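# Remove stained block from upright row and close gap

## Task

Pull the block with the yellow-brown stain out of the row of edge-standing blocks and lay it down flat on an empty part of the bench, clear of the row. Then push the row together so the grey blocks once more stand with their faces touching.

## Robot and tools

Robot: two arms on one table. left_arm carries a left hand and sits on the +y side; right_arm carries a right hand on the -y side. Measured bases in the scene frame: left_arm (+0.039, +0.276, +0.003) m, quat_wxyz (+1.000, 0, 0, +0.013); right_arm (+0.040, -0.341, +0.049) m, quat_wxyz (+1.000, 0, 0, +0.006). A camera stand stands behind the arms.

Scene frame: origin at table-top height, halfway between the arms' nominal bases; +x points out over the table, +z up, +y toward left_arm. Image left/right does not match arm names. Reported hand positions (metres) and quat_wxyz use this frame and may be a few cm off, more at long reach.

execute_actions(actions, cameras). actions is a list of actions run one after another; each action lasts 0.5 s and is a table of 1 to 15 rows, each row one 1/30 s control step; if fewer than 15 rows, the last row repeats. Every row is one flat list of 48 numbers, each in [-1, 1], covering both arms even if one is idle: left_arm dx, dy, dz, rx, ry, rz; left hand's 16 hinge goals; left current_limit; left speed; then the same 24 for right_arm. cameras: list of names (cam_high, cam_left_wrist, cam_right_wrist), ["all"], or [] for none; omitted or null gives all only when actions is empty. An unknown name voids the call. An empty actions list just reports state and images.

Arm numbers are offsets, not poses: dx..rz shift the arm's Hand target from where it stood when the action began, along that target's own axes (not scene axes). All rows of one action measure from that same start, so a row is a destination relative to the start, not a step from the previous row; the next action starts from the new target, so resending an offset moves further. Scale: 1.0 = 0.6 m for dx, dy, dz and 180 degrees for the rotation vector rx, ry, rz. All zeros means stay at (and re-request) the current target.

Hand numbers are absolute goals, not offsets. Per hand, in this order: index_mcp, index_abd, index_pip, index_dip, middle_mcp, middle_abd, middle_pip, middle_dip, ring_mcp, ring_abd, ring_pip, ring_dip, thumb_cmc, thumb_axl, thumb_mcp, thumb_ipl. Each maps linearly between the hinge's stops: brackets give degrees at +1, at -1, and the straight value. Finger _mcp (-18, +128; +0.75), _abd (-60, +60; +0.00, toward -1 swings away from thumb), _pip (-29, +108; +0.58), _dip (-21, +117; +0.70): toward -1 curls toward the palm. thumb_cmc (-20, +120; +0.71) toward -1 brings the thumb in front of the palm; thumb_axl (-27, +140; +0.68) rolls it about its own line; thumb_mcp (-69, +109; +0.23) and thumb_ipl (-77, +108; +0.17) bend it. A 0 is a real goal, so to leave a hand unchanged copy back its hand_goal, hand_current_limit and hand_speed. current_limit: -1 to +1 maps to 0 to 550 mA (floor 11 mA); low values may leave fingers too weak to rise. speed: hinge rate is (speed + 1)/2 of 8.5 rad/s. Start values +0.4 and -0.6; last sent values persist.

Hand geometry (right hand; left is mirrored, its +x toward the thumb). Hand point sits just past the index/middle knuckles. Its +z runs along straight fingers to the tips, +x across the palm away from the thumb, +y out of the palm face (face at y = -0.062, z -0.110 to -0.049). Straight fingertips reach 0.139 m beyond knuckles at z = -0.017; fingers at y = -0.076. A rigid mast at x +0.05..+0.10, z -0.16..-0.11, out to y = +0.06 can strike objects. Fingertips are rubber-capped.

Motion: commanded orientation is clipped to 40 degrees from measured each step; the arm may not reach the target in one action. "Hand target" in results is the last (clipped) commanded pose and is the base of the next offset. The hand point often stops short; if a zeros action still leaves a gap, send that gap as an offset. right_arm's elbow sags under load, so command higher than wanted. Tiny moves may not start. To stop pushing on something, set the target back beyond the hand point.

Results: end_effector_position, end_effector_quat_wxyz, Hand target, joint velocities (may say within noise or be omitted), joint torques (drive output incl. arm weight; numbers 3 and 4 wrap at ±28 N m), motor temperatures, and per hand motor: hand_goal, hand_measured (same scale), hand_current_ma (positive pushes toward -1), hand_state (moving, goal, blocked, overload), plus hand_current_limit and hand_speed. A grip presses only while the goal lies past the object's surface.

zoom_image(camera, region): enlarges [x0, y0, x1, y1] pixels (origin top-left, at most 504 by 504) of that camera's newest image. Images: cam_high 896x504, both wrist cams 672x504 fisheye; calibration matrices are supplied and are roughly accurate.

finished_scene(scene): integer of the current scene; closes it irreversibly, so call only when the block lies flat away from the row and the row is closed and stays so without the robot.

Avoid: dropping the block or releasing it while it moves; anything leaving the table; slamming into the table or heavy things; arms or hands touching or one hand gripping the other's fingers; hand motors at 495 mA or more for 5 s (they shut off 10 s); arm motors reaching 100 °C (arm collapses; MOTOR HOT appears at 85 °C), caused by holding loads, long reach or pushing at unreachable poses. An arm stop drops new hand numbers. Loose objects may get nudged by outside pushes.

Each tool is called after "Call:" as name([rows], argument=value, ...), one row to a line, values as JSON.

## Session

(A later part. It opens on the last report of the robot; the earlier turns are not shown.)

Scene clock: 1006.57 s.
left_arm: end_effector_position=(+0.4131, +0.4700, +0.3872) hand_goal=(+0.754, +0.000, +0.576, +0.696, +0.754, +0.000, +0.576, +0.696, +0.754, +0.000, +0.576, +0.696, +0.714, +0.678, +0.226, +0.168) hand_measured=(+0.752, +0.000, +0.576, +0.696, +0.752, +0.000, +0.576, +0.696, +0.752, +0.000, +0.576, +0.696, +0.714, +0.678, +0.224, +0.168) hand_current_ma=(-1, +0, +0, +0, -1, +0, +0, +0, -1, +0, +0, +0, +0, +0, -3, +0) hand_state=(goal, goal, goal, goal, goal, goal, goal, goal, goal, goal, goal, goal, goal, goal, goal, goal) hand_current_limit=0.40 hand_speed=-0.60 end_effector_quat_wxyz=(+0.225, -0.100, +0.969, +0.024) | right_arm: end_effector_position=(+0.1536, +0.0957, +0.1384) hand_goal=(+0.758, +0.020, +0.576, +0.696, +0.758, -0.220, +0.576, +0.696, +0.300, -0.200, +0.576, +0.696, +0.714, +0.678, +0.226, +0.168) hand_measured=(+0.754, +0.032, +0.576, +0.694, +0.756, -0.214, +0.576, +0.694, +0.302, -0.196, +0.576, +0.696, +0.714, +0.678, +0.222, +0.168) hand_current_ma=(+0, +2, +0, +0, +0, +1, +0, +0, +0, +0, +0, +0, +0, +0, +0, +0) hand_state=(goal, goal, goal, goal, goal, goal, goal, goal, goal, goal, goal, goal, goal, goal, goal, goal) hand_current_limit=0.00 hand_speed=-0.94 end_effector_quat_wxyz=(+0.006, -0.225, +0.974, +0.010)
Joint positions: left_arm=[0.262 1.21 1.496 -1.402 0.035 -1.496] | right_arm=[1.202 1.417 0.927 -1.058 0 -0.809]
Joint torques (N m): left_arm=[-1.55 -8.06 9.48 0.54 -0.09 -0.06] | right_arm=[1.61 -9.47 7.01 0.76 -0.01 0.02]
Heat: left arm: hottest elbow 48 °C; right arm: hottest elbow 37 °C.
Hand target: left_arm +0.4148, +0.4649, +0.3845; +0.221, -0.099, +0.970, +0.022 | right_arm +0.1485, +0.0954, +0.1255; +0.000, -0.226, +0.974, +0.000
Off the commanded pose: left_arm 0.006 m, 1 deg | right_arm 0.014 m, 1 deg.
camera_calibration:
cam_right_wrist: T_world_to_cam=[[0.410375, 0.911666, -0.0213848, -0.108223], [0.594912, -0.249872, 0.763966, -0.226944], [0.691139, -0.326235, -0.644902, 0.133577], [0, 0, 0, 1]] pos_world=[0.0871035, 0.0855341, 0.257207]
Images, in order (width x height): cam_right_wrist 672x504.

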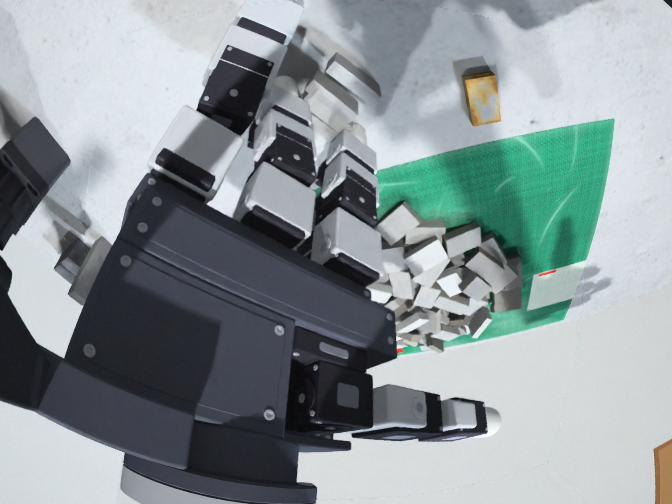

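Call:
execute_actions([
  [[0,0,0,0,0,0,0.754,0,0.576,0.696,0.754,0,0.576,0.696,0.754,0,0.576,0.696,0.714,0.678,0.226,0.168,0.4,-0.6,-0.0082,0.0083,-0.0263,-0.0081,-0.0079,0,0.758,0.23,0.576,0.696,0.758,-0.23,0.576,0.696,0.3,-0.2,0.576,0.696,0.714,0.678,0.226,0.168,0.2,-0.8]],
  [[0,0,0,0,0,0,0.754,0,0.576,0.696,0.754,0,0.576,0.696,0.754,0,0.576,0.696,0.714,0.678,0.226,0.168,0.4,-0.6,-0.0128,0.0132,-0.0287,-0.0084,-0.0082,0,0.758,0.23,0.576,0.696,0.758,-0.23,0.576,0.696,0.3,-0.2,0.576,0.696,0.714,0.678,0.226,0.168,0.2,-0.8]],
], cameras=[])

Scene clock: 1017.30 s.
left_arm: end_effector_position=(+0.4131, +0.4700, +0.3872) hand_goal=(+0.754, +0.000, +0.576, +0.696, +0.754, +0.000, +0.576, +0.696, +0.754, +0.000, +0.576, +0.696, +0.714, +0.678, +0.226, +0.168) hand_measured=(+0.752, +0.000, +0.576, +0.696, +0.752, +0.000, +0.576, +0.696, +0.752, +0.000, +0.576, +0.696, +0.714, +0.678, +0.224, +0.168) hand_current_ma=(-1, +0, +0, +0, -1, +0, +0, +0, -1, +0, +0, +0, +0, +0, -3, +0) hand_state=(goal, goal, goal, goal, goal, goal, goal, goal, goal, goal, goal, goal, goal, goal, goal, goal) hand_current_limit=0.40 hand_speed=-0.60 end_effector_quat_wxyz=(+0.225, -0.100, +0.969, +0.024) | right_arm: end_effector_position=(+0.1536, +0.0957, +0.1384) hand_goal=(+0.758, +0.230, +0.576, +0.696, +0.758, -0.230, +0.576, +0.696, +0.300, -0.200, +0.576, +0.696, +0.714, +0.678, +0.226, +0.168) hand_measured=(+0.754, +0.224, +0.576, +0.694, +0.756, -0.224, +0.576, +0.694, +0.302, -0.196, +0.576, +0.696, +0.714, +0.678, +0.222, +0.168) hand_current_ma=(+0, +0, +0, +0, +0, +1, +0, +0, +0, +0, +0, +0, +0, +0, +0, +0) hand_state=(goal, goal, goal, goal, goal, goal, goal, goal, goal, goal, goal, goal, goal, goal, goal, goal) hand_current_limit=0.20 hand_speed=-0.80 end_effector_quat_wxyz=(+0.006, -0.224, +0.974, +0.010)
Joint positions: left_arm=[0.262 1.21 1.496 -1.402 0.035 -1.496] | right_arm=[1.202 1.417 0.927 -1.058 0 -0.808]
Joint torques (N m): left_arm=[-1.49 -7.94 9.43 0.61 -0.07 -0.05] | right_arm=[1.49 -13.04 10.48 0.44 -0.12 0.02]
Heat: left arm: hottest elbow 48 °C; right arm: hottest elbow 37 °C.
Hand target: left_arm +0.4148, +0.4649, +0.3845; +0.221, -0.099, +0.970, +0.022 | right_arm +0.1540, +0.1119, +0.1588; +0.019, -0.225, +0.974, +0.031
Off the commanded pose: left_arm 0.006 m, 1 deg | right_arm 0.026 m, 3 deg.
No camera images: "cameras" was empty.

Call:
execute_actions([
  [[0,0,0,0,0,0,0.754,0,0.576,0.696,0.754,0,0.576,0.696,0.754,0,0.576,0.696,0.714,0.678,0.226,0.168,0.4,-0.6,0.0,-0.0,-0.03,0.0013,0.0013,0,0.758,0.23,0.576,0.696,0.758,-0.23,0.576,0.696,0.3,-0.2,0.576,0.696,0.714,0.678,0.226,0.168,0.2,-0.8]],
  [[0,0,0,0,0,0,0.754,0,0.576,0.696,0.754,0,0.576,0.696,0.754,0,0.576,0.696,0.714,0.678,0.226,0.168,0.4,-0.6,-0.0025,0.0033,-0.0415,0.0013,0.0013,0,0.758,0.23,0.576,0.696,0.758,-0.23,0.576,0.696,0.3,-0.2,0.576,0.696,0.714,0.678,0.226,0.168,0.2,-0.8]],
  [[0,0,0,0,0,0,0.754,0,0.576,0.696,0.754,0,0.576,0.696,0.754,0,0.576,0.696,0.714,0.678,0.226,0.168,0.4,-0.6,-0.0025,0.0033,-0.0415,0,0,0,0.758,0.1,0.576,0.696,0.758,-0.1,0.576,0.696,0.3,-0.2,0.576,0.696,0.714,0.678,0.226,0.168,0.2,-0.8]],
], cameras=["cam_right_wrist"])

Call:
zoom_image(camera="cam_right_wrist", region=[280, 20, 390, 130])

Scene clock: 1025.30 s.
left_arm: end_effector_position=(+0.4131, +0.4700, +0.3872) hand_goal=(+0.754, +0.000, +0.576, +0.696, +0.754, +0.000, +0.576, +0.696, +0.754, +0.000, +0.576, +0.696, +0.714, +0.678, +0.226, +0.168) hand_measured=(+0.752, +0.000, +0.576, +0.696, +0.752, +0.000, +0.576, +0.696, +0.752, +0.000, +0.576, +0.696, +0.714, +0.678, +0.224, +0.168) hand_current_ma=(-1, +0, +0, +0, -1, +0, +0, +0, -1, +0, +0, +0, +0, +0, -3, +0) hand_state=(goal, goal, goal, goal, goal, goal, goal, goal, goal, goal, goal, goal, goal, goal, goal, goal) hand_current_limit=0.40 hand_speed=-0.60 end_effector_quat_wxyz=(+0.225, -0.100, +0.969, +0.024) | right_arm: end_effector_position=(+0.1547, +0.0986, +0.2056) hand_goal=(+0.758, +0.100, +0.576, +0.696, +0.758, -0.100, +0.576, +0.696, +0.300, -0.200, +0.576, +0.696, +0.714, +0.678, +0.226, +0.168) hand_measured=(+0.754, +0.102, +0.576, +0.694, +0.756, -0.104, +0.576, +0.694, +0.302, -0.196, +0.576, +0.696, +0.714, +0.678, +0.222, +0.168) hand_current_ma=(+0, +0, +0, +0, +0, +0, +0, +0, +0, +0, +0, +0, +0, +0, +0, +0) hand_state=(goal, goal, goal, goal, goal, goal, goal, goal, goal, goal, goal, goal, goal, goal, goal, goal) hand_current_limit=0.20 hand_speed=-0.80 end_effector_quat_wxyz=(+0.006, -0.224, +0.975, +0.009)
Joint positions: left_arm=[0.262 1.21 1.496 -1.402 0.035 -1.496] | right_arm=[1.203 1.353 1.054 -1.25 0 -0.807]
Joint torques (N m): left_arm=[-1.2 -8.12 9.57 0.51 -0.1 -0.08] | right_arm=[1.73 -11.99 11.92 0.06 -0.11 0.01]
Heat: left arm: hottest elbow 48 °C; right arm: hottest elbow 38 °C.
Hand target: left_arm +0.4148, +0.4649, +0.3845; +0.221, -0.099, +0.970, +0.022 | right_arm +0.1535, +0.1125, +0.2268; +0.016, -0.225, +0.974, +0.026
Off the commanded pose: left_arm 0.006 m, 1 deg | right_arm 0.025 m, 2 deg.
camera_calibration:
cam_right_wrist: T_world_to_cam=[[0.411754, 0.911026, -0.0221541, -0.109971], [0.594777, -0.250242, 0.76395, -0.278087], [0.690434, -0.327736, -0.644896, 0.177391], [0, 0, 0, 1]] pos_world=[0.0882037, 0.0887346, 0.324407]
Images, in order (width x height): cam_right_wrist 672x504.

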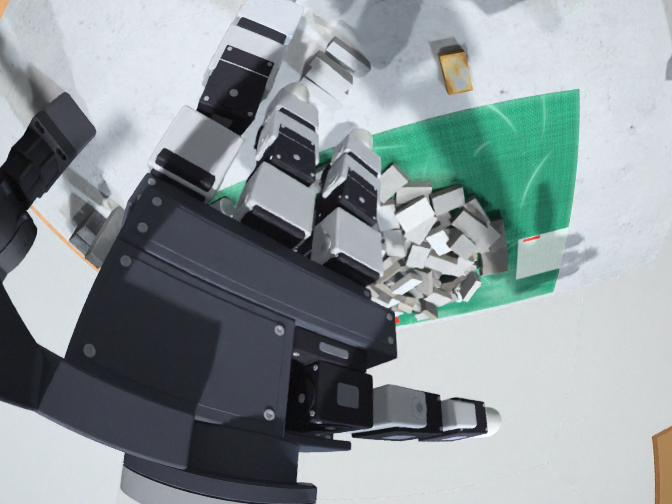

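Scaled by 4.582 from the camera's 672x504 image, which has a finer 960x720 frame.

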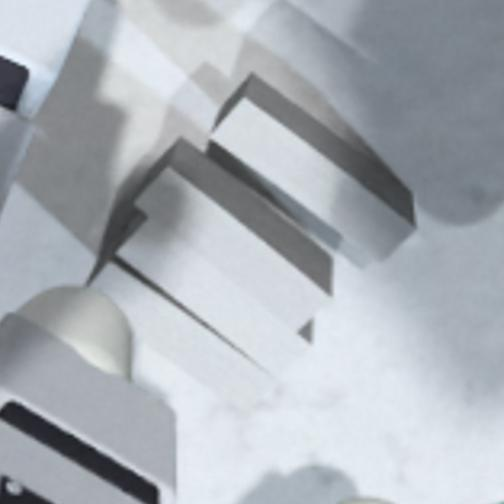

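Call:
execute_actions([
  [[0,0,0,0,0,0,0.754,0,0.576,0.696,0.754,0,0.576,0.696,0.754,0,0.576,0.696,0.714,0.678,0.226,0.168,0.4,-0.6,0.0243,-0.0755,0.03,0.0139,0.0135,0,0.822,-0.095,0.576,0.696,0.822,0.095,0.576,0.696,0.3,-0.1,0.576,0.696,0.714,0.678,0.226,0.168,0.2,-0.8]],
  [[0,0,0,0,0,0,0.754,0,0.576,0.696,0.754,0,0.576,0.696,0.754,0,0.576,0.696,0.714,0.678,0.226,0.168,0.4,-0.6,0,0,0.075,0,0,0,0.822,-0.095,0.576,0.696,0.822,0.095,0.576,0.696,0.3,-0.1,0.576,0.696,0.714,0.678,0.226,0.168,0.2,-0.8]],
], cameras=["cam_right_wrist","cam_high","cam_left_wrist"])

Call:
zoom_image(camera="cam_right_wrist", region=[270, 0, 430, 140])

Call:
zoom_image(camera="cam_high", region=[340, 215, 385, 255])

Call:
zoom_image(camera="cam_left_wrist", region=[240, 320, 310, 380])

Scene clock: 1039.57 s.
left_arm: end_effector_position=(+0.4131, +0.4700, +0.3872) hand_goal=(+0.754, +0.000, +0.576, +0.696, +0.754, +0.000, +0.576, +0.696, +0.754, +0.000, +0.576, +0.696, +0.714, +0.678, +0.226, +0.168) hand_measured=(+0.752, +0.000, +0.576, +0.696, +0.752, +0.000, +0.576, +0.696, +0.752, +0.000, +0.576, +0.696, +0.714, +0.678, +0.224, +0.168) hand_current_ma=(-1, +0, +0, +0, -1, +0, +0, +0, -1, +0, +0, +0, +0, +0, -3, +0) hand_state=(goal, goal, goal, goal, goal, goal, goal, goal, goal, goal, goal, goal, goal, goal, goal, goal) hand_current_limit=0.40 hand_speed=-0.60 end_effector_quat_wxyz=(+0.225, -0.100, +0.969, +0.024) | right_arm: end_effector_position=(+0.1566, +0.0675, +0.1711) hand_goal=(+0.822, -0.094, +0.576, +0.696, +0.822, +0.096, +0.576, +0.696, +0.300, -0.100, +0.576, +0.696, +0.714, +0.678, +0.226, +0.168) hand_measured=(+0.816, -0.090, +0.576, +0.694, +0.816, +0.092, +0.576, +0.694, +0.302, -0.102, +0.576, +0.696, +0.714, +0.678, +0.222, +0.168) hand_current_ma=(-1, +0, +0, +0, -1, +0, +0, +0, +0, +0, +0, +0, +0, +0, +0, +0) hand_state=(goal, goal, goal, goal, goal, goal, goal, goal, goal, goal, goal, goal, goal, goal, goal, goal) hand_current_limit=0.20 hand_speed=-0.80 end_effector_quat_wxyz=(+0.004, -0.226, +0.974, +0.006)
Joint positions: left_arm=[0.262 1.21 1.496 -1.402 0.035 -1.496] | right_arm=[1.166 1.315 0.924 -1.165 0 -0.848]
Joint torques (N m): left_arm=[-1.67 -8 9.44 0.55 -0.08 -0.06] | right_arm=[-0.56 -8.18 7.64 0.77 -0.03 -0.2]
Heat: left arm: hottest elbow 48 °C; right arm: hottest elbow 39 °C.
Hand target: left_arm +0.4148, +0.4649, +0.3845; +0.221, -0.099, +0.970, +0.022 | right_arm +0.1606, +0.0665, +0.1611; +0.000, -0.226, +0.974, +0.000
Off the commanded pose: left_arm 0.006 m, 1 deg | right_arm 0.011 m, 1 deg.
camera_calibration:
cam_left_wrist: T_world_to_cam=[[0.825936, -0.474408, 0.304577, -0.263934], [-0.563755, -0.698011, 0.441543, 0.344117], [0.00312664, -0.536393, -0.843962, 0.703855], [0, 0, 0, 1]] pos_world=[0.40979, 0.492528, 0.522473]
cam_right_wrist: T_world_to_cam=[[0.407565, 0.912718, -0.0289231, -0.0815089], [0.596967, -0.242334, 0.764791, -0.261751], [0.69103, -0.328968, -0.643629, 0.143373], [0, 0, 0, 1]] pos_world=[0.090402, 0.0581285, 0.290106]

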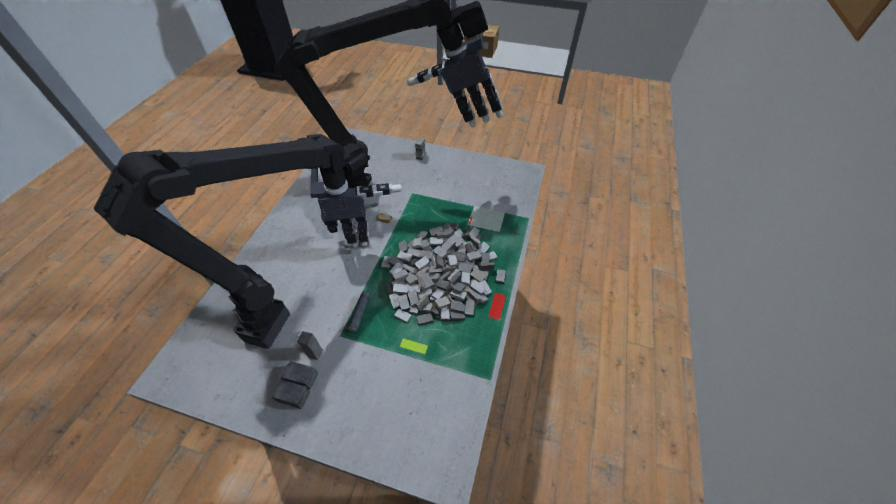

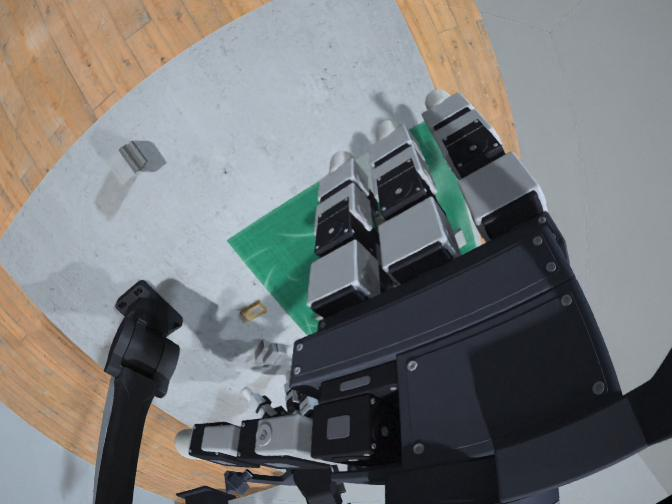

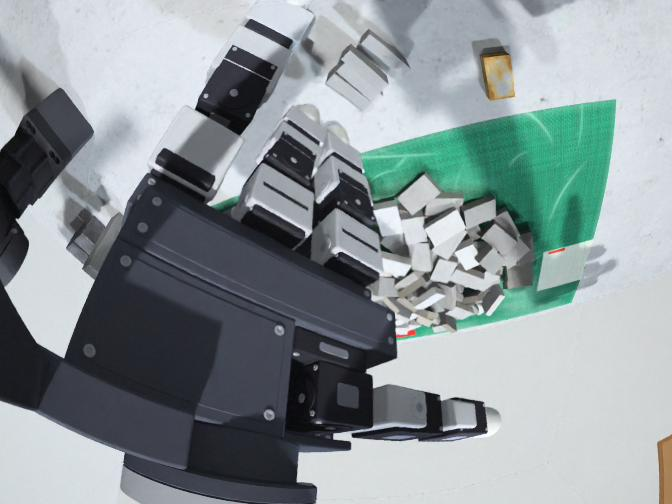

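Scaled by 3.150 from the camera's 672x504 image, which has a finer 960x720 frame.

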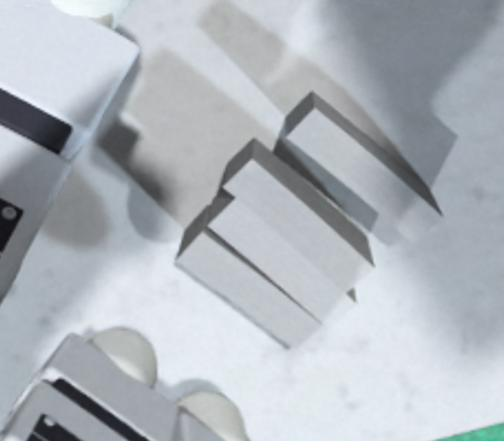

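Scaled by 11.200 from the camera's 896x504 image, which has a finer 1280x720 frame.

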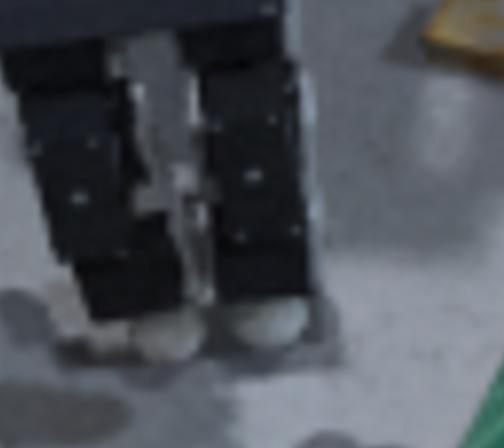

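Scaled by 7.200 from the camera's 672x504 image, which has a finer 960x720 frame.

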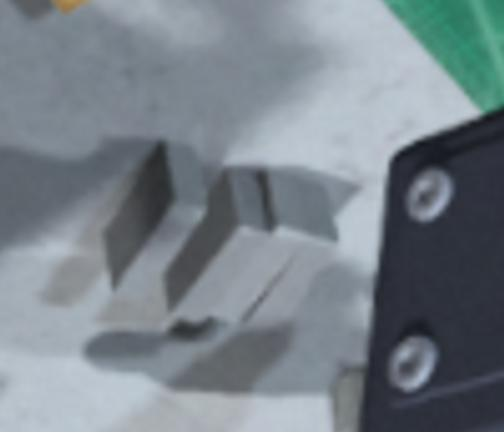

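Call:
execute_actions([
  [[0,0,0,0,0,0,0.754,0,0.576,0.696,0.754,0,0.576,0.696,0.754,0,0.576,0.696,0.714,0.678,0.226,0.168,0.4,-0.6,-0.0085,-0.0018,0.0575,0,0,0,0.822,-0.095,0.576,0.696,0.822,0.095,0.576,0.696,0.3,-0.1,0.576,0.696,0.714,0.678,0.226,0.168,0.2,-0.8]],
], cameras=["cam_right_wrist","cam_high","cam_left_wrist"])

Call:
zoom_image(camera="cam_right_wrist", region=[270, 0, 430, 140])

Call:
zoom_image(camera="cam_high", region=[340, 215, 385, 255])

Call:
zoom_image(camera="cam_left_wrist", region=[240, 320, 310, 380])

Scene clock: 1054.57 s.
left_arm: end_effector_position=(+0.4131, +0.4700, +0.3872) hand_goal=(+0.754, +0.000, +0.576, +0.696, +0.754, +0.000, +0.576, +0.696, +0.754, +0.000, +0.576, +0.696, +0.714, +0.678, +0.226, +0.168) hand_measured=(+0.752, +0.000, +0.576, +0.696, +0.752, +0.000, +0.576, +0.696, +0.752, +0.000, +0.576, +0.696, +0.714, +0.678, +0.224, +0.168) hand_current_ma=(-1, +0, +0, +0, -1, +0, +0, +0, -1, +0, +0, +0, +0, +0, -3, +0) hand_state=(goal, goal, goal, goal, goal, goal, goal, goal, goal, goal, goal, goal, goal, goal, goal, goal) hand_current_limit=0.40 hand_speed=-0.60 end_effector_quat_wxyz=(+0.225, -0.100, +0.969, +0.024) | right_arm: end_effector_position=(+0.1612, +0.0690, +0.1347) hand_goal=(+0.822, -0.094, +0.576, +0.696, +0.822, +0.096, +0.576, +0.696, +0.300, -0.100, +0.576, +0.696, +0.714, +0.678, +0.226, +0.168) hand_measured=(+0.818, -0.090, +0.576, +0.694, +0.818, +0.092, +0.576, +0.694, +0.302, -0.102, +0.576, +0.696, +0.714, +0.678, +0.222, +0.168) hand_current_ma=(+0, +0, +0, +0, +0, +0, +0, +0, +0, +0, +0, +0, +0, +0, +0, +0) hand_state=(goal, goal, goal, goal, goal, goal, goal, goal, goal, goal, goal, goal, goal, goal, goal, goal) hand_current_limit=0.20 hand_speed=-0.80 end_effector_quat_wxyz=(+0.003, -0.226, +0.974, +0.004)
Joint positions: left_arm=[0.262 1.21 1.496 -1.402 0.035 -1.496] | right_arm=[1.155 1.372 0.874 -1.062 0 -0.86]
Joint torques (N m): left_arm=[-1.14 -8.06 9.51 0.66 -0.04 -0.1] | right_arm=[-0.73 -9 7.38 0.83 -0.01 -0.2]
Heat: left arm: hottest elbow 48 °C; right arm: hottest elbow 38 °C.
Hand target: left_arm +0.4148, +0.4649, +0.3845; +0.221, -0.099, +0.970, +0.022 | right_arm +0.1657, +0.0677, +0.1266; +0.000, -0.225, +0.974, +0.000
Off the commanded pose: left_arm 0.006 m, 1 deg | right_arm 0.009 m, 1 deg.
camera_calibration:
cam_left_wrist: T_world_to_cam=[[0.825936, -0.474408, 0.304577, -0.263934], [-0.563755, -0.698011, 0.441543, 0.344117], [0.00312664, -0.536393, -0.843962, 0.703855], [0, 0, 0, 1]] pos_world=[0.40979, 0.492528, 0.522473]
cam_right_wrist: T_world_to_cam=[[0.406832, 0.912887, -0.0335326, -0.0850136], [0.598402, -0.238586, 0.764847, -0.236847], [0.690219, -0.33123, -0.643338, 0.11752], [0, 0, 0, 1]] pos_world=[0.095201, 0.060026, 0.253906]

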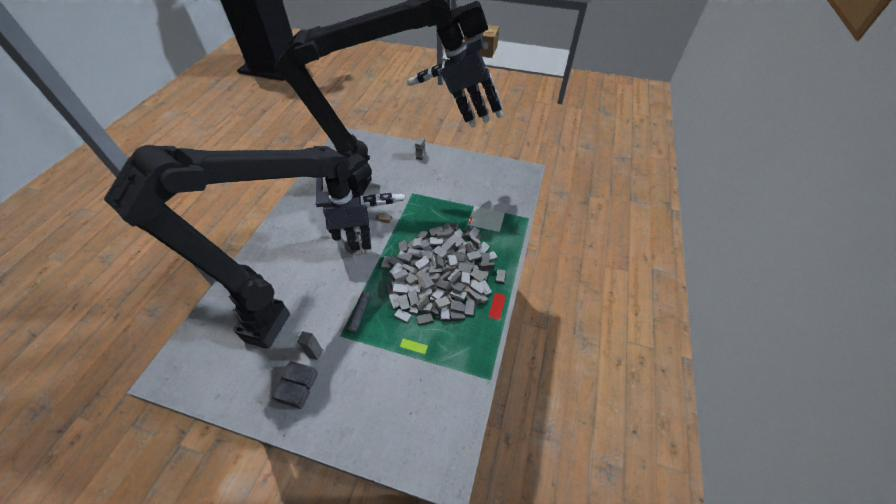

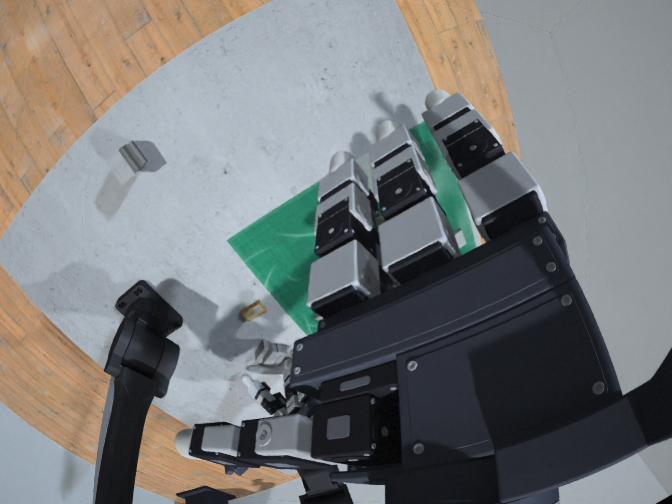

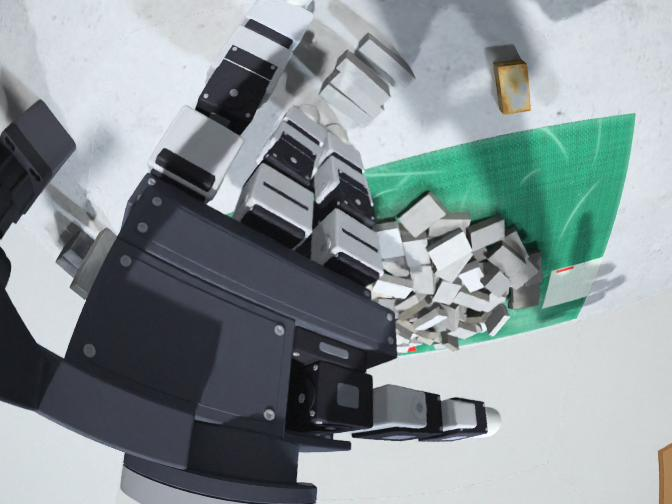

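Scaled by 3.150 from the camera's 672x504 image, which has a finer 960x720 frame.

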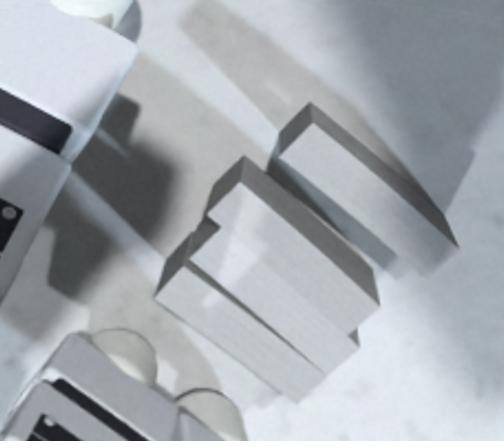

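Scaled by 11.200 from the camera's 896x504 image, which has a finer 1280x720 frame.

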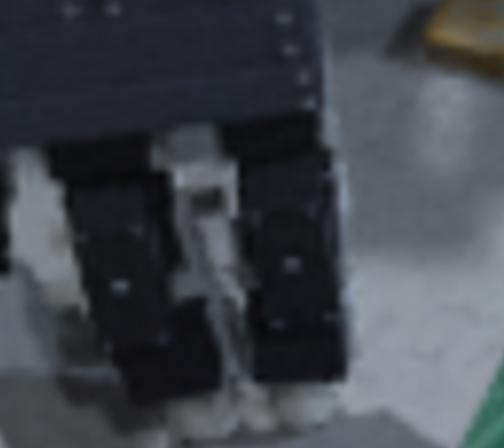

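Scaled by 7.200 from the camera's 672x504 image, which has a finer 960x720 frame.

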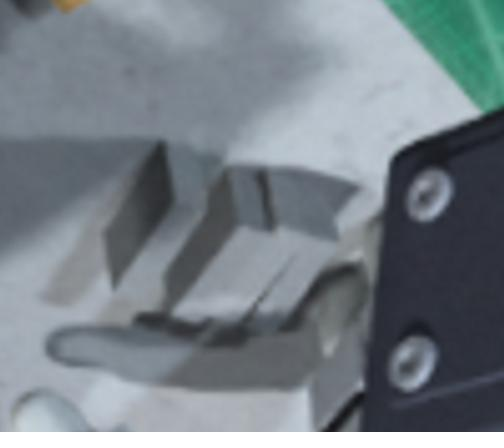

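Call:
execute_actions([
  [[0,0,0,0,0,0,0.754,0,0.576,0.696,0.754,0,0.576,0.696,0.754,0,0.576,0.696,0.714,0.678,0.226,0.168,0.4,-0.6,0,0,0,0,0,0,0.672,-0.095,0.576,0.696,0.672,0.095,0.576,0.696,0.3,-0.1,0.576,0.696,0.714,0.678,0.226,0.168,0.2,-0.96]],
  [[0,0,0,0,0,0,0.754,0,0.576,0.696,0.754,0,0.576,0.696,0.754,0,0.576,0.696,0.714,0.678,0.226,0.168,0.4,-0.6,0,0,0,0,0,0,0.672,-0.095,0.576,0.696,0.672,0.095,0.576,0.696,0.3,-0.1,0.576,0.696,0.714,0.678,0.226,0.168,0.2,-0.96]],
  [[0,0,0,0,0,0,0.754,0,0.576,0.696,0.754,0,0.576,0.696,0.754,0,0.576,0.696,0.714,0.678,0.226,0.168,0.4,-0.6,0,0,0,0,0,0,0.672,-0.095,0.576,0.696,0.672,0.095,0.576,0.696,0.3,-0.1,0.576,0.696,0.714,0.678,0.226,0.168,0.2,-0.96]],
], cameras=["cam_right_wrist","cam_left_wrist"])

Call:
zoom_image(camera="cam_right_wrist", region=[270, 0, 430, 140])

Call:
zoom_image(camera="cam_left_wrist", region=[240, 320, 310, 380])

Scene clock: 1063.87 s.
left_arm: end_effector_position=(+0.4131, +0.4700, +0.3872) hand_goal=(+0.754, +0.000, +0.576, +0.696, +0.754, +0.000, +0.576, +0.696, +0.754, +0.000, +0.576, +0.696, +0.714, +0.678, +0.226, +0.168) hand_measured=(+0.752, +0.000, +0.576, +0.696, +0.752, +0.000, +0.576, +0.696, +0.752, +0.000, +0.576, +0.696, +0.714, +0.678, +0.224, +0.168) hand_current_ma=(-1, +0, +0, +0, -1, +0, +0, +0, -1, +0, +0, +0, +0, +0, -3, +0) hand_state=(goal, goal, goal, goal, goal, goal, goal, goal, goal, goal, goal, goal, goal, goal, goal, goal) hand_current_limit=0.40 hand_speed=-0.60 end_effector_quat_wxyz=(+0.225, -0.100, +0.969, +0.024) | right_arm: end_effector_position=(+0.1619, +0.0688, +0.1347) hand_goal=(+0.672, -0.094, +0.576, +0.696, +0.672, +0.096, +0.576, +0.696, +0.300, -0.100, +0.576, +0.696, +0.714, +0.678, +0.226, +0.168) hand_measured=(+0.698, -0.094, +0.582, +0.698, +0.692, +0.090, +0.580, +0.696, +0.302, -0.102, +0.576, +0.696, +0.714, +0.678, +0.222, +0.168) hand_current_ma=(+12, +0, +1, +0, +8, +0, +0, +0, +0, +0, +0, +0, +0, +0, +0, +0) hand_state=(blocked, goal, goal, goal, blocked, goal, goal, goal, goal, goal, goal, goal, goal, goal, goal, goal) hand_current_limit=0.20 hand_speed=-0.96 end_effector_quat_wxyz=(+0.004, -0.226, +0.974, +0.004)
Joint positions: left_arm=[0.262 1.21 1.496 -1.402 0.035 -1.496] | right_arm=[1.154 1.372 0.874 -1.061 0.002 -0.86]
Joint torques (N m): left_arm=[-1.44 -8 9.36 0.7 -0.08 -0.07] | right_arm=[-0.56 -9.05 7.34 0.81 -0.11 -0.19]
Heat: left arm: hottest elbow 48 °C; right arm: hottest elbow 37 °C.
Hand target: left_arm +0.4148, +0.4649, +0.3845; +0.221, -0.099, +0.970, +0.022 | right_arm +0.1657, +0.0678, +0.1266; +0.000, -0.226, +0.974, +0.000
Off the commanded pose: left_arm 0.006 m, 1 deg | right_arm 0.009 m, 1 deg.
camera_calibration:
cam_left_wrist: T_world_to_cam=[[0.825936, -0.474408, 0.304577, -0.263934], [-0.563755, -0.698011, 0.441543, 0.344117], [0.00312664, -0.536393, -0.843962, 0.703855], [0, 0, 0, 1]] pos_world=[0.40979, 0.492528, 0.522473]
cam_right_wrist: T_world_to_cam=[[0.407601, 0.912561, -0.033092, -0.0852956], [0.597015, -0.238889, 0.765836, -0.237193], [0.690966, -0.331912, -0.642184, 0.116753], [0, 0, 0, 1]] pos_world=[0.095702, 0.0599263, 0.253805]
Images, in order (width x height): cam_left_wrist 672x504, cam_right_wrist 672x504.

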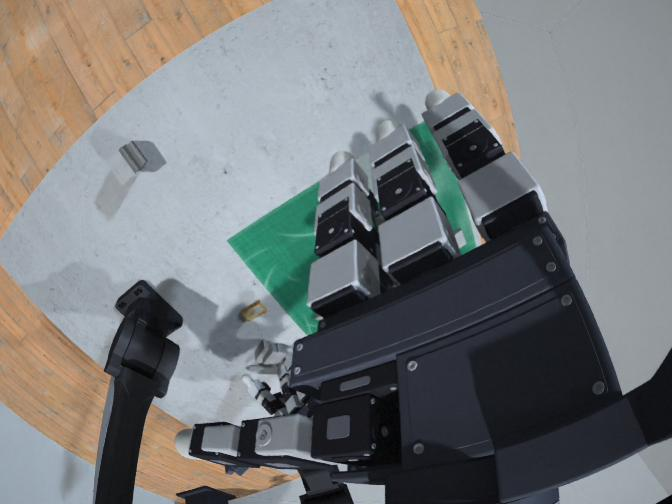

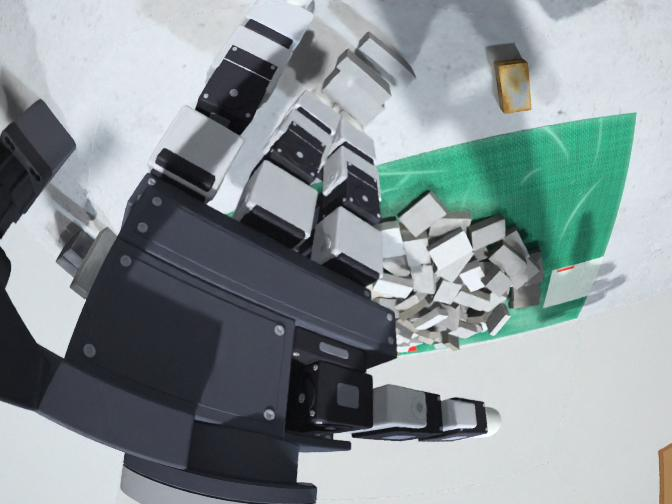

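Scaled by 3.150 from the camera's 672x504 image, which has a finer 960x720 frame.

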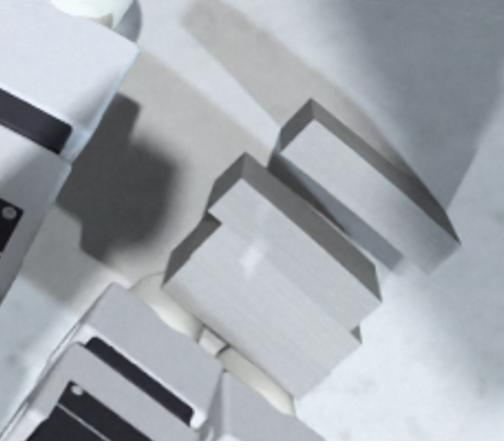

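Scaled by 7.200 from the camera's 672x504 image, which has a finer 960x720 frame.

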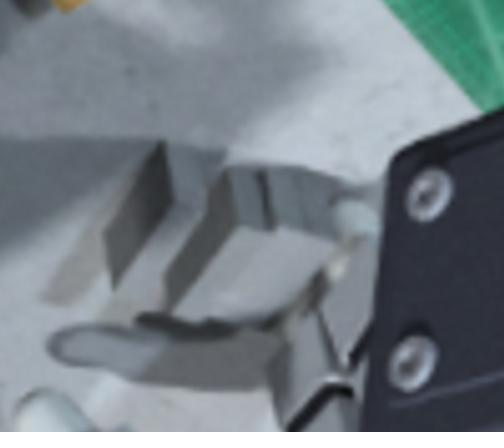

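Call:
execute_actions([
  [[0,0,0,0,0,0,0.754,0,0.576,0.696,0.754,0,0.576,0.696,0.754,0,0.576,0.696,0.714,0.678,0.226,0.168,0.4,-0.6,0,0,0,0,0,0,0.63,-0.095,0.576,0.696,0.63,0.095,0.576,0.696,0.3,-0.1,0.576,0.696,0.714,0.678,0.226,0.168,0.2,-0.97]],
  [[0,0,0,0,0,0,0.754,0,0.576,0.696,0.754,0,0.576,0.696,0.754,0,0.576,0.696,0.714,0.678,0.226,0.168,0.4,-0.6,0,0,0,0,0,0,0.63,-0.095,0.576,0.696,0.63,0.095,0.576,0.696,0.3,-0.1,0.576,0.696,0.714,0.678,0.226,0.168,0.2,-0.97]],
], cameras=["cam_right_wrist","cam_left_wrist"])

Call:
zoom_image(camera="cam_right_wrist", region=[270, 0, 430, 140])

Call:
zoom_image(camera="cam_left_wrist", region=[240, 320, 310, 380])

Scene clock: 1071.70 s.
left_arm: end_effector_position=(+0.4131, +0.4700, +0.3872) hand_goal=(+0.754, +0.000, +0.576, +0.696, +0.754, +0.000, +0.576, +0.696, +0.754, +0.000, +0.576, +0.696, +0.714, +0.678, +0.226, +0.168) hand_measured=(+0.752, +0.000, +0.576, +0.696, +0.752, +0.000, +0.576, +0.696, +0.752, +0.000, +0.576, +0.696, +0.714, +0.678, +0.224, +0.168) hand_current_ma=(-1, +0, +0, +0, -1, +0, +0, +0, -1, +0, +0, +0, +0, +0, -3, +0) hand_state=(goal, goal, goal, goal, goal, goal, goal, goal, goal, goal, goal, goal, goal, goal, goal, goal) hand_current_limit=0.40 hand_speed=-0.60 end_effector_quat_wxyz=(+0.225, -0.100, +0.969, +0.024) | right_arm: end_effector_position=(+0.1626, +0.0686, +0.1346) hand_goal=(+0.630, -0.094, +0.576, +0.696, +0.630, +0.096, +0.576, +0.696, +0.300, -0.100, +0.576, +0.696, +0.714, +0.678, +0.226, +0.168) hand_measured=(+0.652, -0.094, +0.582, +0.698, +0.652, +0.090, +0.580, +0.698, +0.302, -0.102, +0.576, +0.696, +0.714, +0.678, +0.222, +0.168) hand_current_ma=(+9, +0, +1, +0, +8, +0, +0, +0, +0, +0, +0, +0, +0, +0, +0, +0) hand_state=(blocked, goal, goal, goal, blocked, goal, goal, goal, goal, goal, goal, goal, goal, goal, goal, goal) hand_current_limit=0.20 hand_speed=-0.97 end_effector_quat_wxyz=(+0.004, -0.226, +0.974, +0.004)
Joint positions: left_arm=[0.262 1.21 1.496 -1.402 0.035 -1.496] | right_arm=[1.153 1.372 0.874 -1.061 0.003 -0.86]
Joint torques (N m): left_arm=[-1.32 -7.88 9.31 0.66 -0.09 -0.05] | right_arm=[-0.44 -8.82 7.34 0.87 -0.16 -0.19]
Heat: left arm: hottest elbow 48 °C; right arm: hottest elbow 37 °C.
Hand target: left_arm +0.4148, +0.4649, +0.3845; +0.221, -0.099, +0.970, +0.022 | right_arm +0.1657, +0.0678, +0.1266; +0.000, -0.226, +0.974, +0.000
Off the commanded pose: left_arm 0.006 m, 1 deg | right_arm 0.009 m, 1 deg.
camera_calibration:
cam_left_wrist: T_world_to_cam=[[0.825936, -0.474408, 0.304577, -0.263934], [-0.563755, -0.698011, 0.441543, 0.344117], [0.00312664, -0.536393, -0.843962, 0.703855], [0, 0, 0, 1]] pos_world=[0.40979, 0.492528, 0.522473]
cam_right_wrist: T_world_to_cam=[[0.408613, 0.912109, -0.0330546, -0.0854954], [0.595945, -0.239195, 0.766574, -0.237428], [0.691292, -0.33293, -0.641305, 0.116052], [0, 0, 0, 1]] pos_world=[0.0962027, 0.0598268, 0.253605]
Images, in order (width x height): cam_left_wrist 672x504, cam_right_wrist 672x504.

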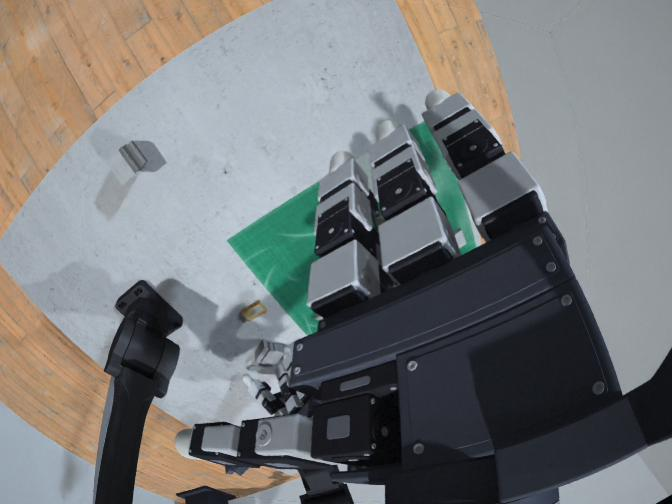

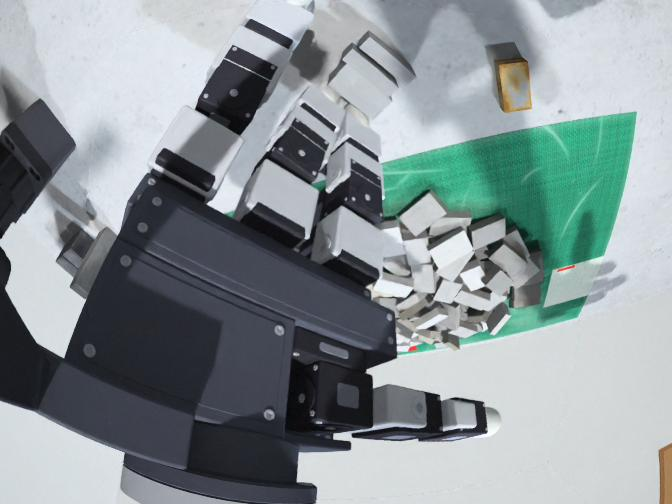

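Scaled by 3.150 from the camera's 672x504 image, which has a finer 960x720 frame.

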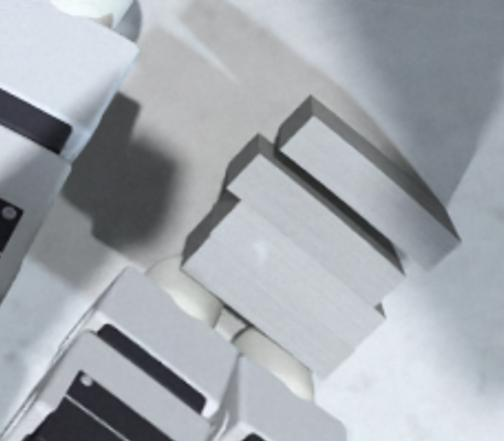

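Scaled by 7.200 from the camera's 672x504 image, which has a finer 960x720 frame.

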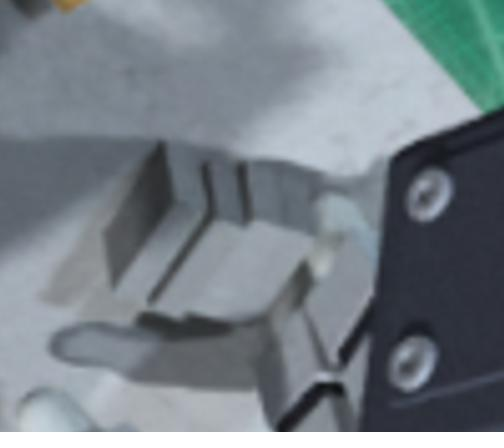

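Call:
execute_actions([
  [[0,0,0,0,0,0,0.754,0,0.576,0.696,0.754,0,0.576,0.696,0.754,0,0.576,0.696,0.714,0.678,0.226,0.168,0.4,-0.6,0,0,0,0,0,0,0.602,-0.095,0.576,0.696,0.602,0.095,0.576,0.696,0.3,-0.1,0.576,0.696,0.714,0.678,0.226,0.168,0.2,-0.97]],
  [[0,0,0,0,0,0,0.754,0,0.576,0.696,0.754,0,0.576,0.696,0.754,0,0.576,0.696,0.714,0.678,0.226,0.168,0.4,-0.6,0,0,0,0,0,0,0.602,-0.095,0.576,0.696,0.602,0.095,0.576,0.696,0.3,-0.1,0.576,0.696,0.714,0.678,0.226,0.168,0.2,-0.97]],
], cameras=["cam_right_wrist","cam_left_wrist"])

Call:
zoom_image(camera="cam_right_wrist", region=[310, 20, 420, 130])

Call:
zoom_image(camera="cam_left_wrist", region=[240, 325, 300, 370])

Scene clock: 1081.07 s.
left_arm: end_effector_position=(+0.4131, +0.4700, +0.3872) hand_goal=(+0.754, +0.000, +0.576, +0.696, +0.754, +0.000, +0.576, +0.696, +0.754, +0.000, +0.576, +0.696, +0.714, +0.678, +0.226, +0.168) hand_measured=(+0.752, +0.000, +0.576, +0.696, +0.752, +0.000, +0.576, +0.696, +0.752, +0.000, +0.576, +0.696, +0.714, +0.678, +0.224, +0.168) hand_current_ma=(-1, +0, +0, +0, -1, +0, +0, +0, -1, +0, +0, +0, +0, +0, -3, +0) hand_state=(goal, goal, goal, goal, goal, goal, goal, goal, goal, goal, goal, goal, goal, goal, goal, goal) hand_current_limit=0.40 hand_speed=-0.60 end_effector_quat_wxyz=(+0.225, -0.100, +0.969, +0.024) | right_arm: end_effector_position=(+0.1627, +0.0685, +0.1346) hand_goal=(+0.602, -0.094, +0.576, +0.696, +0.602, +0.096, +0.576, +0.696, +0.300, -0.100, +0.576, +0.696, +0.714, +0.678, +0.226, +0.168) hand_measured=(+0.626, -0.094, +0.582, +0.698, +0.628, +0.090, +0.582, +0.698, +0.302, -0.102, +0.576, +0.696, +0.714, +0.678, +0.222, +0.168) hand_current_ma=(+11, +0, +1, +0, +12, +0, +1, +0, +0, +0, +0, +0, +0, +0, +0, +0) hand_state=(blocked, goal, goal, goal, blocked, goal, goal, goal, goal, goal, goal, goal, goal, goal, goal, goal) hand_current_limit=0.20 hand_speed=-0.97 end_effector_quat_wxyz=(+0.005, -0.226, +0.974, +0.003)
Joint positions: left_arm=[0.262 1.21 1.496 -1.402 0.035 -1.496] | right_arm=[1.153 1.372 0.874 -1.061 0.003 -0.86]
Joint torques (N m): left_arm=[-1.08 -7.82 9.42 0.66 -0.06 -0.08] | right_arm=[-0.44 -9 7.41 0.81 -0.2 -0.19]
Heat: left arm: hottest elbow 49 °C; right arm: hottest elbow 36 °C.
Hand target: left_arm +0.4148, +0.4649, +0.3845; +0.221, -0.099, +0.970, +0.022 | right_arm +0.1657, +0.0678, +0.1266; +0.000, -0.226, +0.974, +0.000
Off the commanded pose: left_arm 0.006 m, 1 deg | right_arm 0.009 m, 1 deg.
camera_calibration:
cam_left_wrist: T_world_to_cam=[[0.825936, -0.474408, 0.304577, -0.263934], [-0.563755, -0.698011, 0.441543, 0.344117], [0.00312664, -0.536393, -0.843962, 0.703855], [0, 0, 0, 1]] pos_world=[0.40979, 0.492528, 0.522473]
cam_right_wrist: T_world_to_cam=[[0.408662, 0.912087, -0.033051, -0.0855407], [0.595414, -0.238981, 0.767053, -0.237571], [0.691721, -0.333145, -0.640732, 0.115808], [0, 0, 0, 1]] pos_world=[0.0963031, 0.0598266, 0.253604]
Images, in order (width x height): cam_left_wrist 672x504, cam_right_wrist 672x504.

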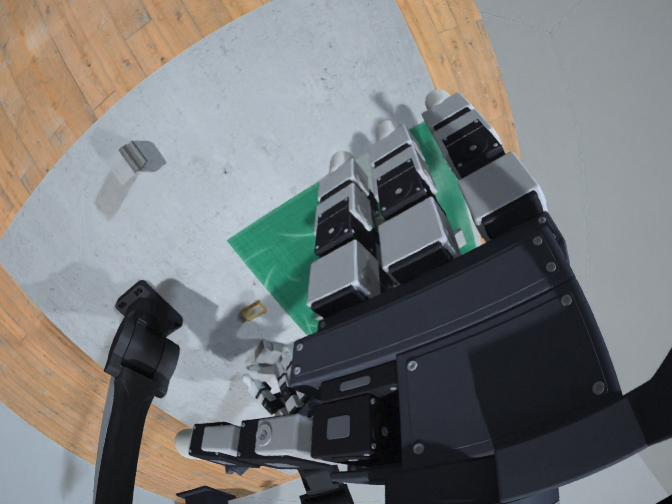

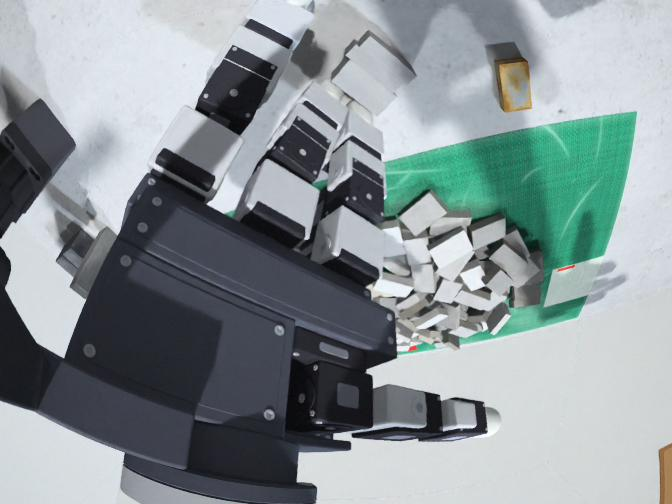

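Scaled by 4.582 from the camera's 672x504 image, which has a finer 960x720 frame.

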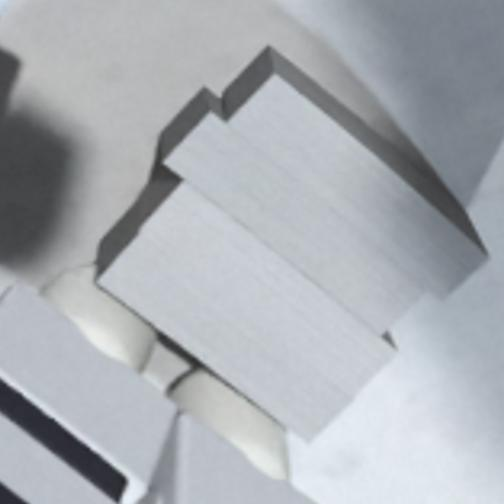

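Scaled by 8.400 from the camera's 672x504 image, which has a finer 960x720 frame.

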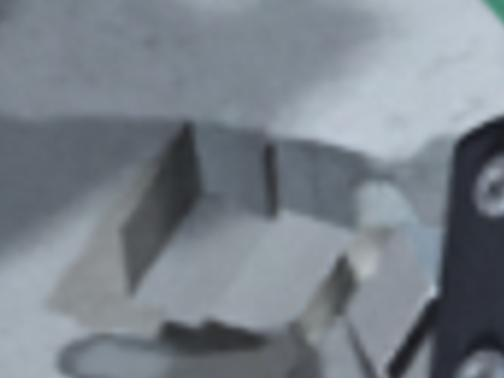

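Call:
execute_actions([
  [[0,0,0,0,0,0,0.754,0,0.576,0.696,0.754,0,0.576,0.696,0.754,0,0.576,0.696,0.714,0.678,0.226,0.168,0.4,-0.6,0,0,0,0,0,0,0.582,-0.095,0.576,0.696,0.582,0.095,0.576,0.696,0.3,-0.1,0.576,0.696,0.714,0.678,0.226,0.168,0.2,-0.98]],
  [[0,0,0,0,0,0,0.754,0,0.576,0.696,0.754,0,0.576,0.696,0.754,0,0.576,0.696,0.714,0.678,0.226,0.168,0.4,-0.6,0,0,0,0,0,0,0.582,-0.095,0.576,0.696,0.582,0.095,0.576,0.696,0.3,-0.1,0.576,0.696,0.714,0.678,0.226,0.168,0.2,-0.98]],
], cameras=["cam_right_wrist","cam_left_wrist"])

Call:
zoom_image(camera="cam_right_wrist", region=[310, 20, 420, 130])

Call:
zoom_image(camera="cam_left_wrist", region=[240, 325, 300, 370])

Scene clock: 1089.43 s.
left_arm: end_effector_position=(+0.4131, +0.4700, +0.3872) hand_goal=(+0.754, +0.000, +0.576, +0.696, +0.754, +0.000, +0.576, +0.696, +0.754, +0.000, +0.576, +0.696, +0.714, +0.678, +0.226, +0.168) hand_measured=(+0.752, +0.000, +0.576, +0.696, +0.752, +0.000, +0.576, +0.696, +0.752, +0.000, +0.576, +0.696, +0.714, +0.678, +0.224, +0.168) hand_current_ma=(-1, +0, +0, +0, -1, +0, +0, +0, -1, +0, +0, +0, +0, +0, -3, +0) hand_state=(goal, goal, goal, goal, goal, goal, goal, goal, goal, goal, goal, goal, goal, goal, goal, goal) hand_current_limit=0.40 hand_speed=-0.60 end_effector_quat_wxyz=(+0.225, -0.100, +0.969, +0.024) | right_arm: end_effector_position=(+0.1629, +0.0685, +0.1346) hand_goal=(+0.582, -0.094, +0.576, +0.696, +0.582, +0.096, +0.576, +0.696, +0.300, -0.100, +0.576, +0.696, +0.714, +0.678, +0.226, +0.168) hand_measured=(+0.612, -0.094, +0.582, +0.698, +0.614, +0.090, +0.584, +0.698, +0.302, -0.102, +0.576, +0.696, +0.714, +0.678, +0.222, +0.168) hand_current_ma=(+16, +0, +1, +0, +17, +0, +1, +0, +0, +0, +0, +0, +0, +0, +0, +0) hand_state=(blocked, goal, goal, goal, blocked, goal, goal, goal, goal, goal, goal, goal, goal, goal, goal, goal) hand_current_limit=0.20 hand_speed=-0.98 end_effector_quat_wxyz=(+0.005, -0.225, +0.974, +0.003)
Joint positions: left_arm=[0.262 1.21 1.496 -1.402 0.035 -1.496] | right_arm=[1.152 1.372 0.874 -1.061 0.004 -0.86]
Joint torques (N m): left_arm=[-1.55 -7.82 9.32 0.55 -0.05 -0.09] | right_arm=[-0.5 -9 7.38 0.85 -0.23 -0.19]
Heat: left arm: hottest elbow 49 °C; right arm: hottest elbow 36 °C.
Hand target: left_arm +0.4148, +0.4649, +0.3845; +0.221, -0.099, +0.970, +0.022 | right_arm +0.1657, +0.0678, +0.1266; +0.000, -0.226, +0.974, +0.000
Off the commanded pose: left_arm 0.006 m, 1 deg | right_arm 0.008 m, 1 deg.
camera_calibration:
cam_left_wrist: T_world_to_cam=[[0.825936, -0.474408, 0.304577, -0.263934], [-0.563755, -0.698011, 0.441543, 0.344117], [0.00312664, -0.536393, -0.843962, 0.703855], [0, 0, 0, 1]] pos_world=[0.40979, 0.492528, 0.522473]
cam_right_wrist: T_world_to_cam=[[0.409051, 0.911912, -0.0330649, -0.0856085], [0.595039, -0.239091, 0.76731, -0.237576], [0.691814, -0.333543, -0.640424, 0.115612], [0, 0, 0, 1]] pos_world=[0.0964033, 0.0598268, 0.253504]
Images, in order (width x height): cam_left_wrist 672x504, cam_right_wrist 672x504.

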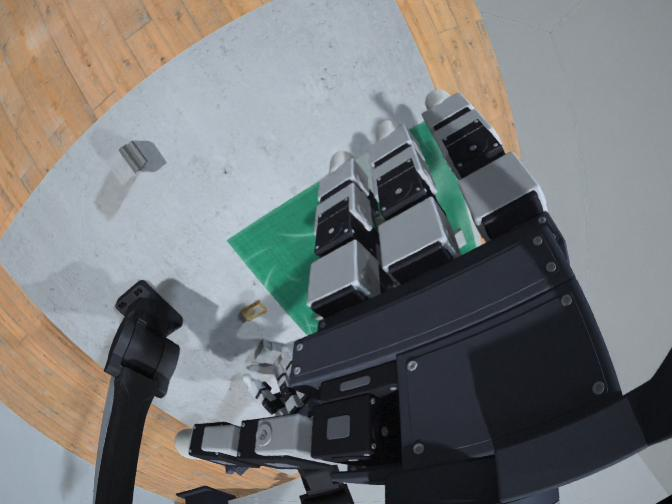

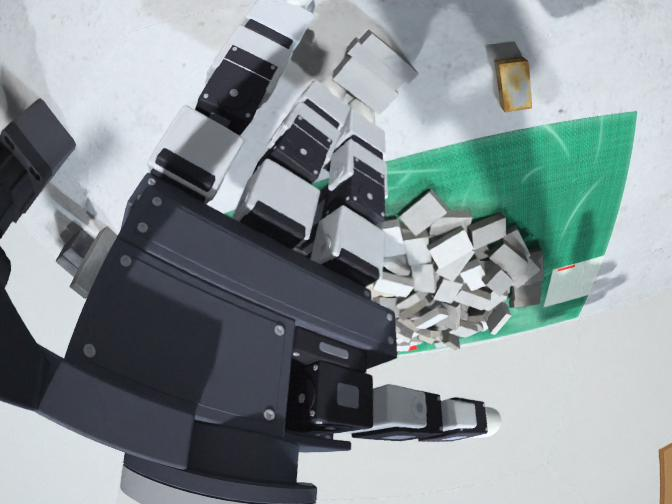

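Scaled by 4.582 from the camera's 672x504 image, which has a finer 960x720 frame.

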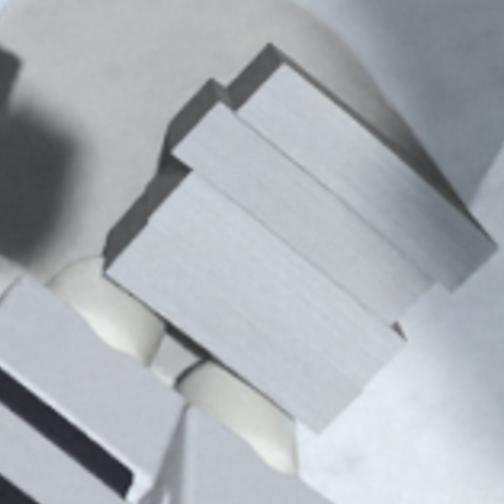

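Scaled by 8.400 from the camera's 672x504 image, which has a finer 960x720 frame.

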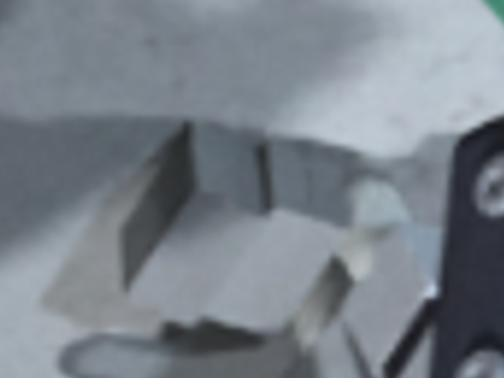

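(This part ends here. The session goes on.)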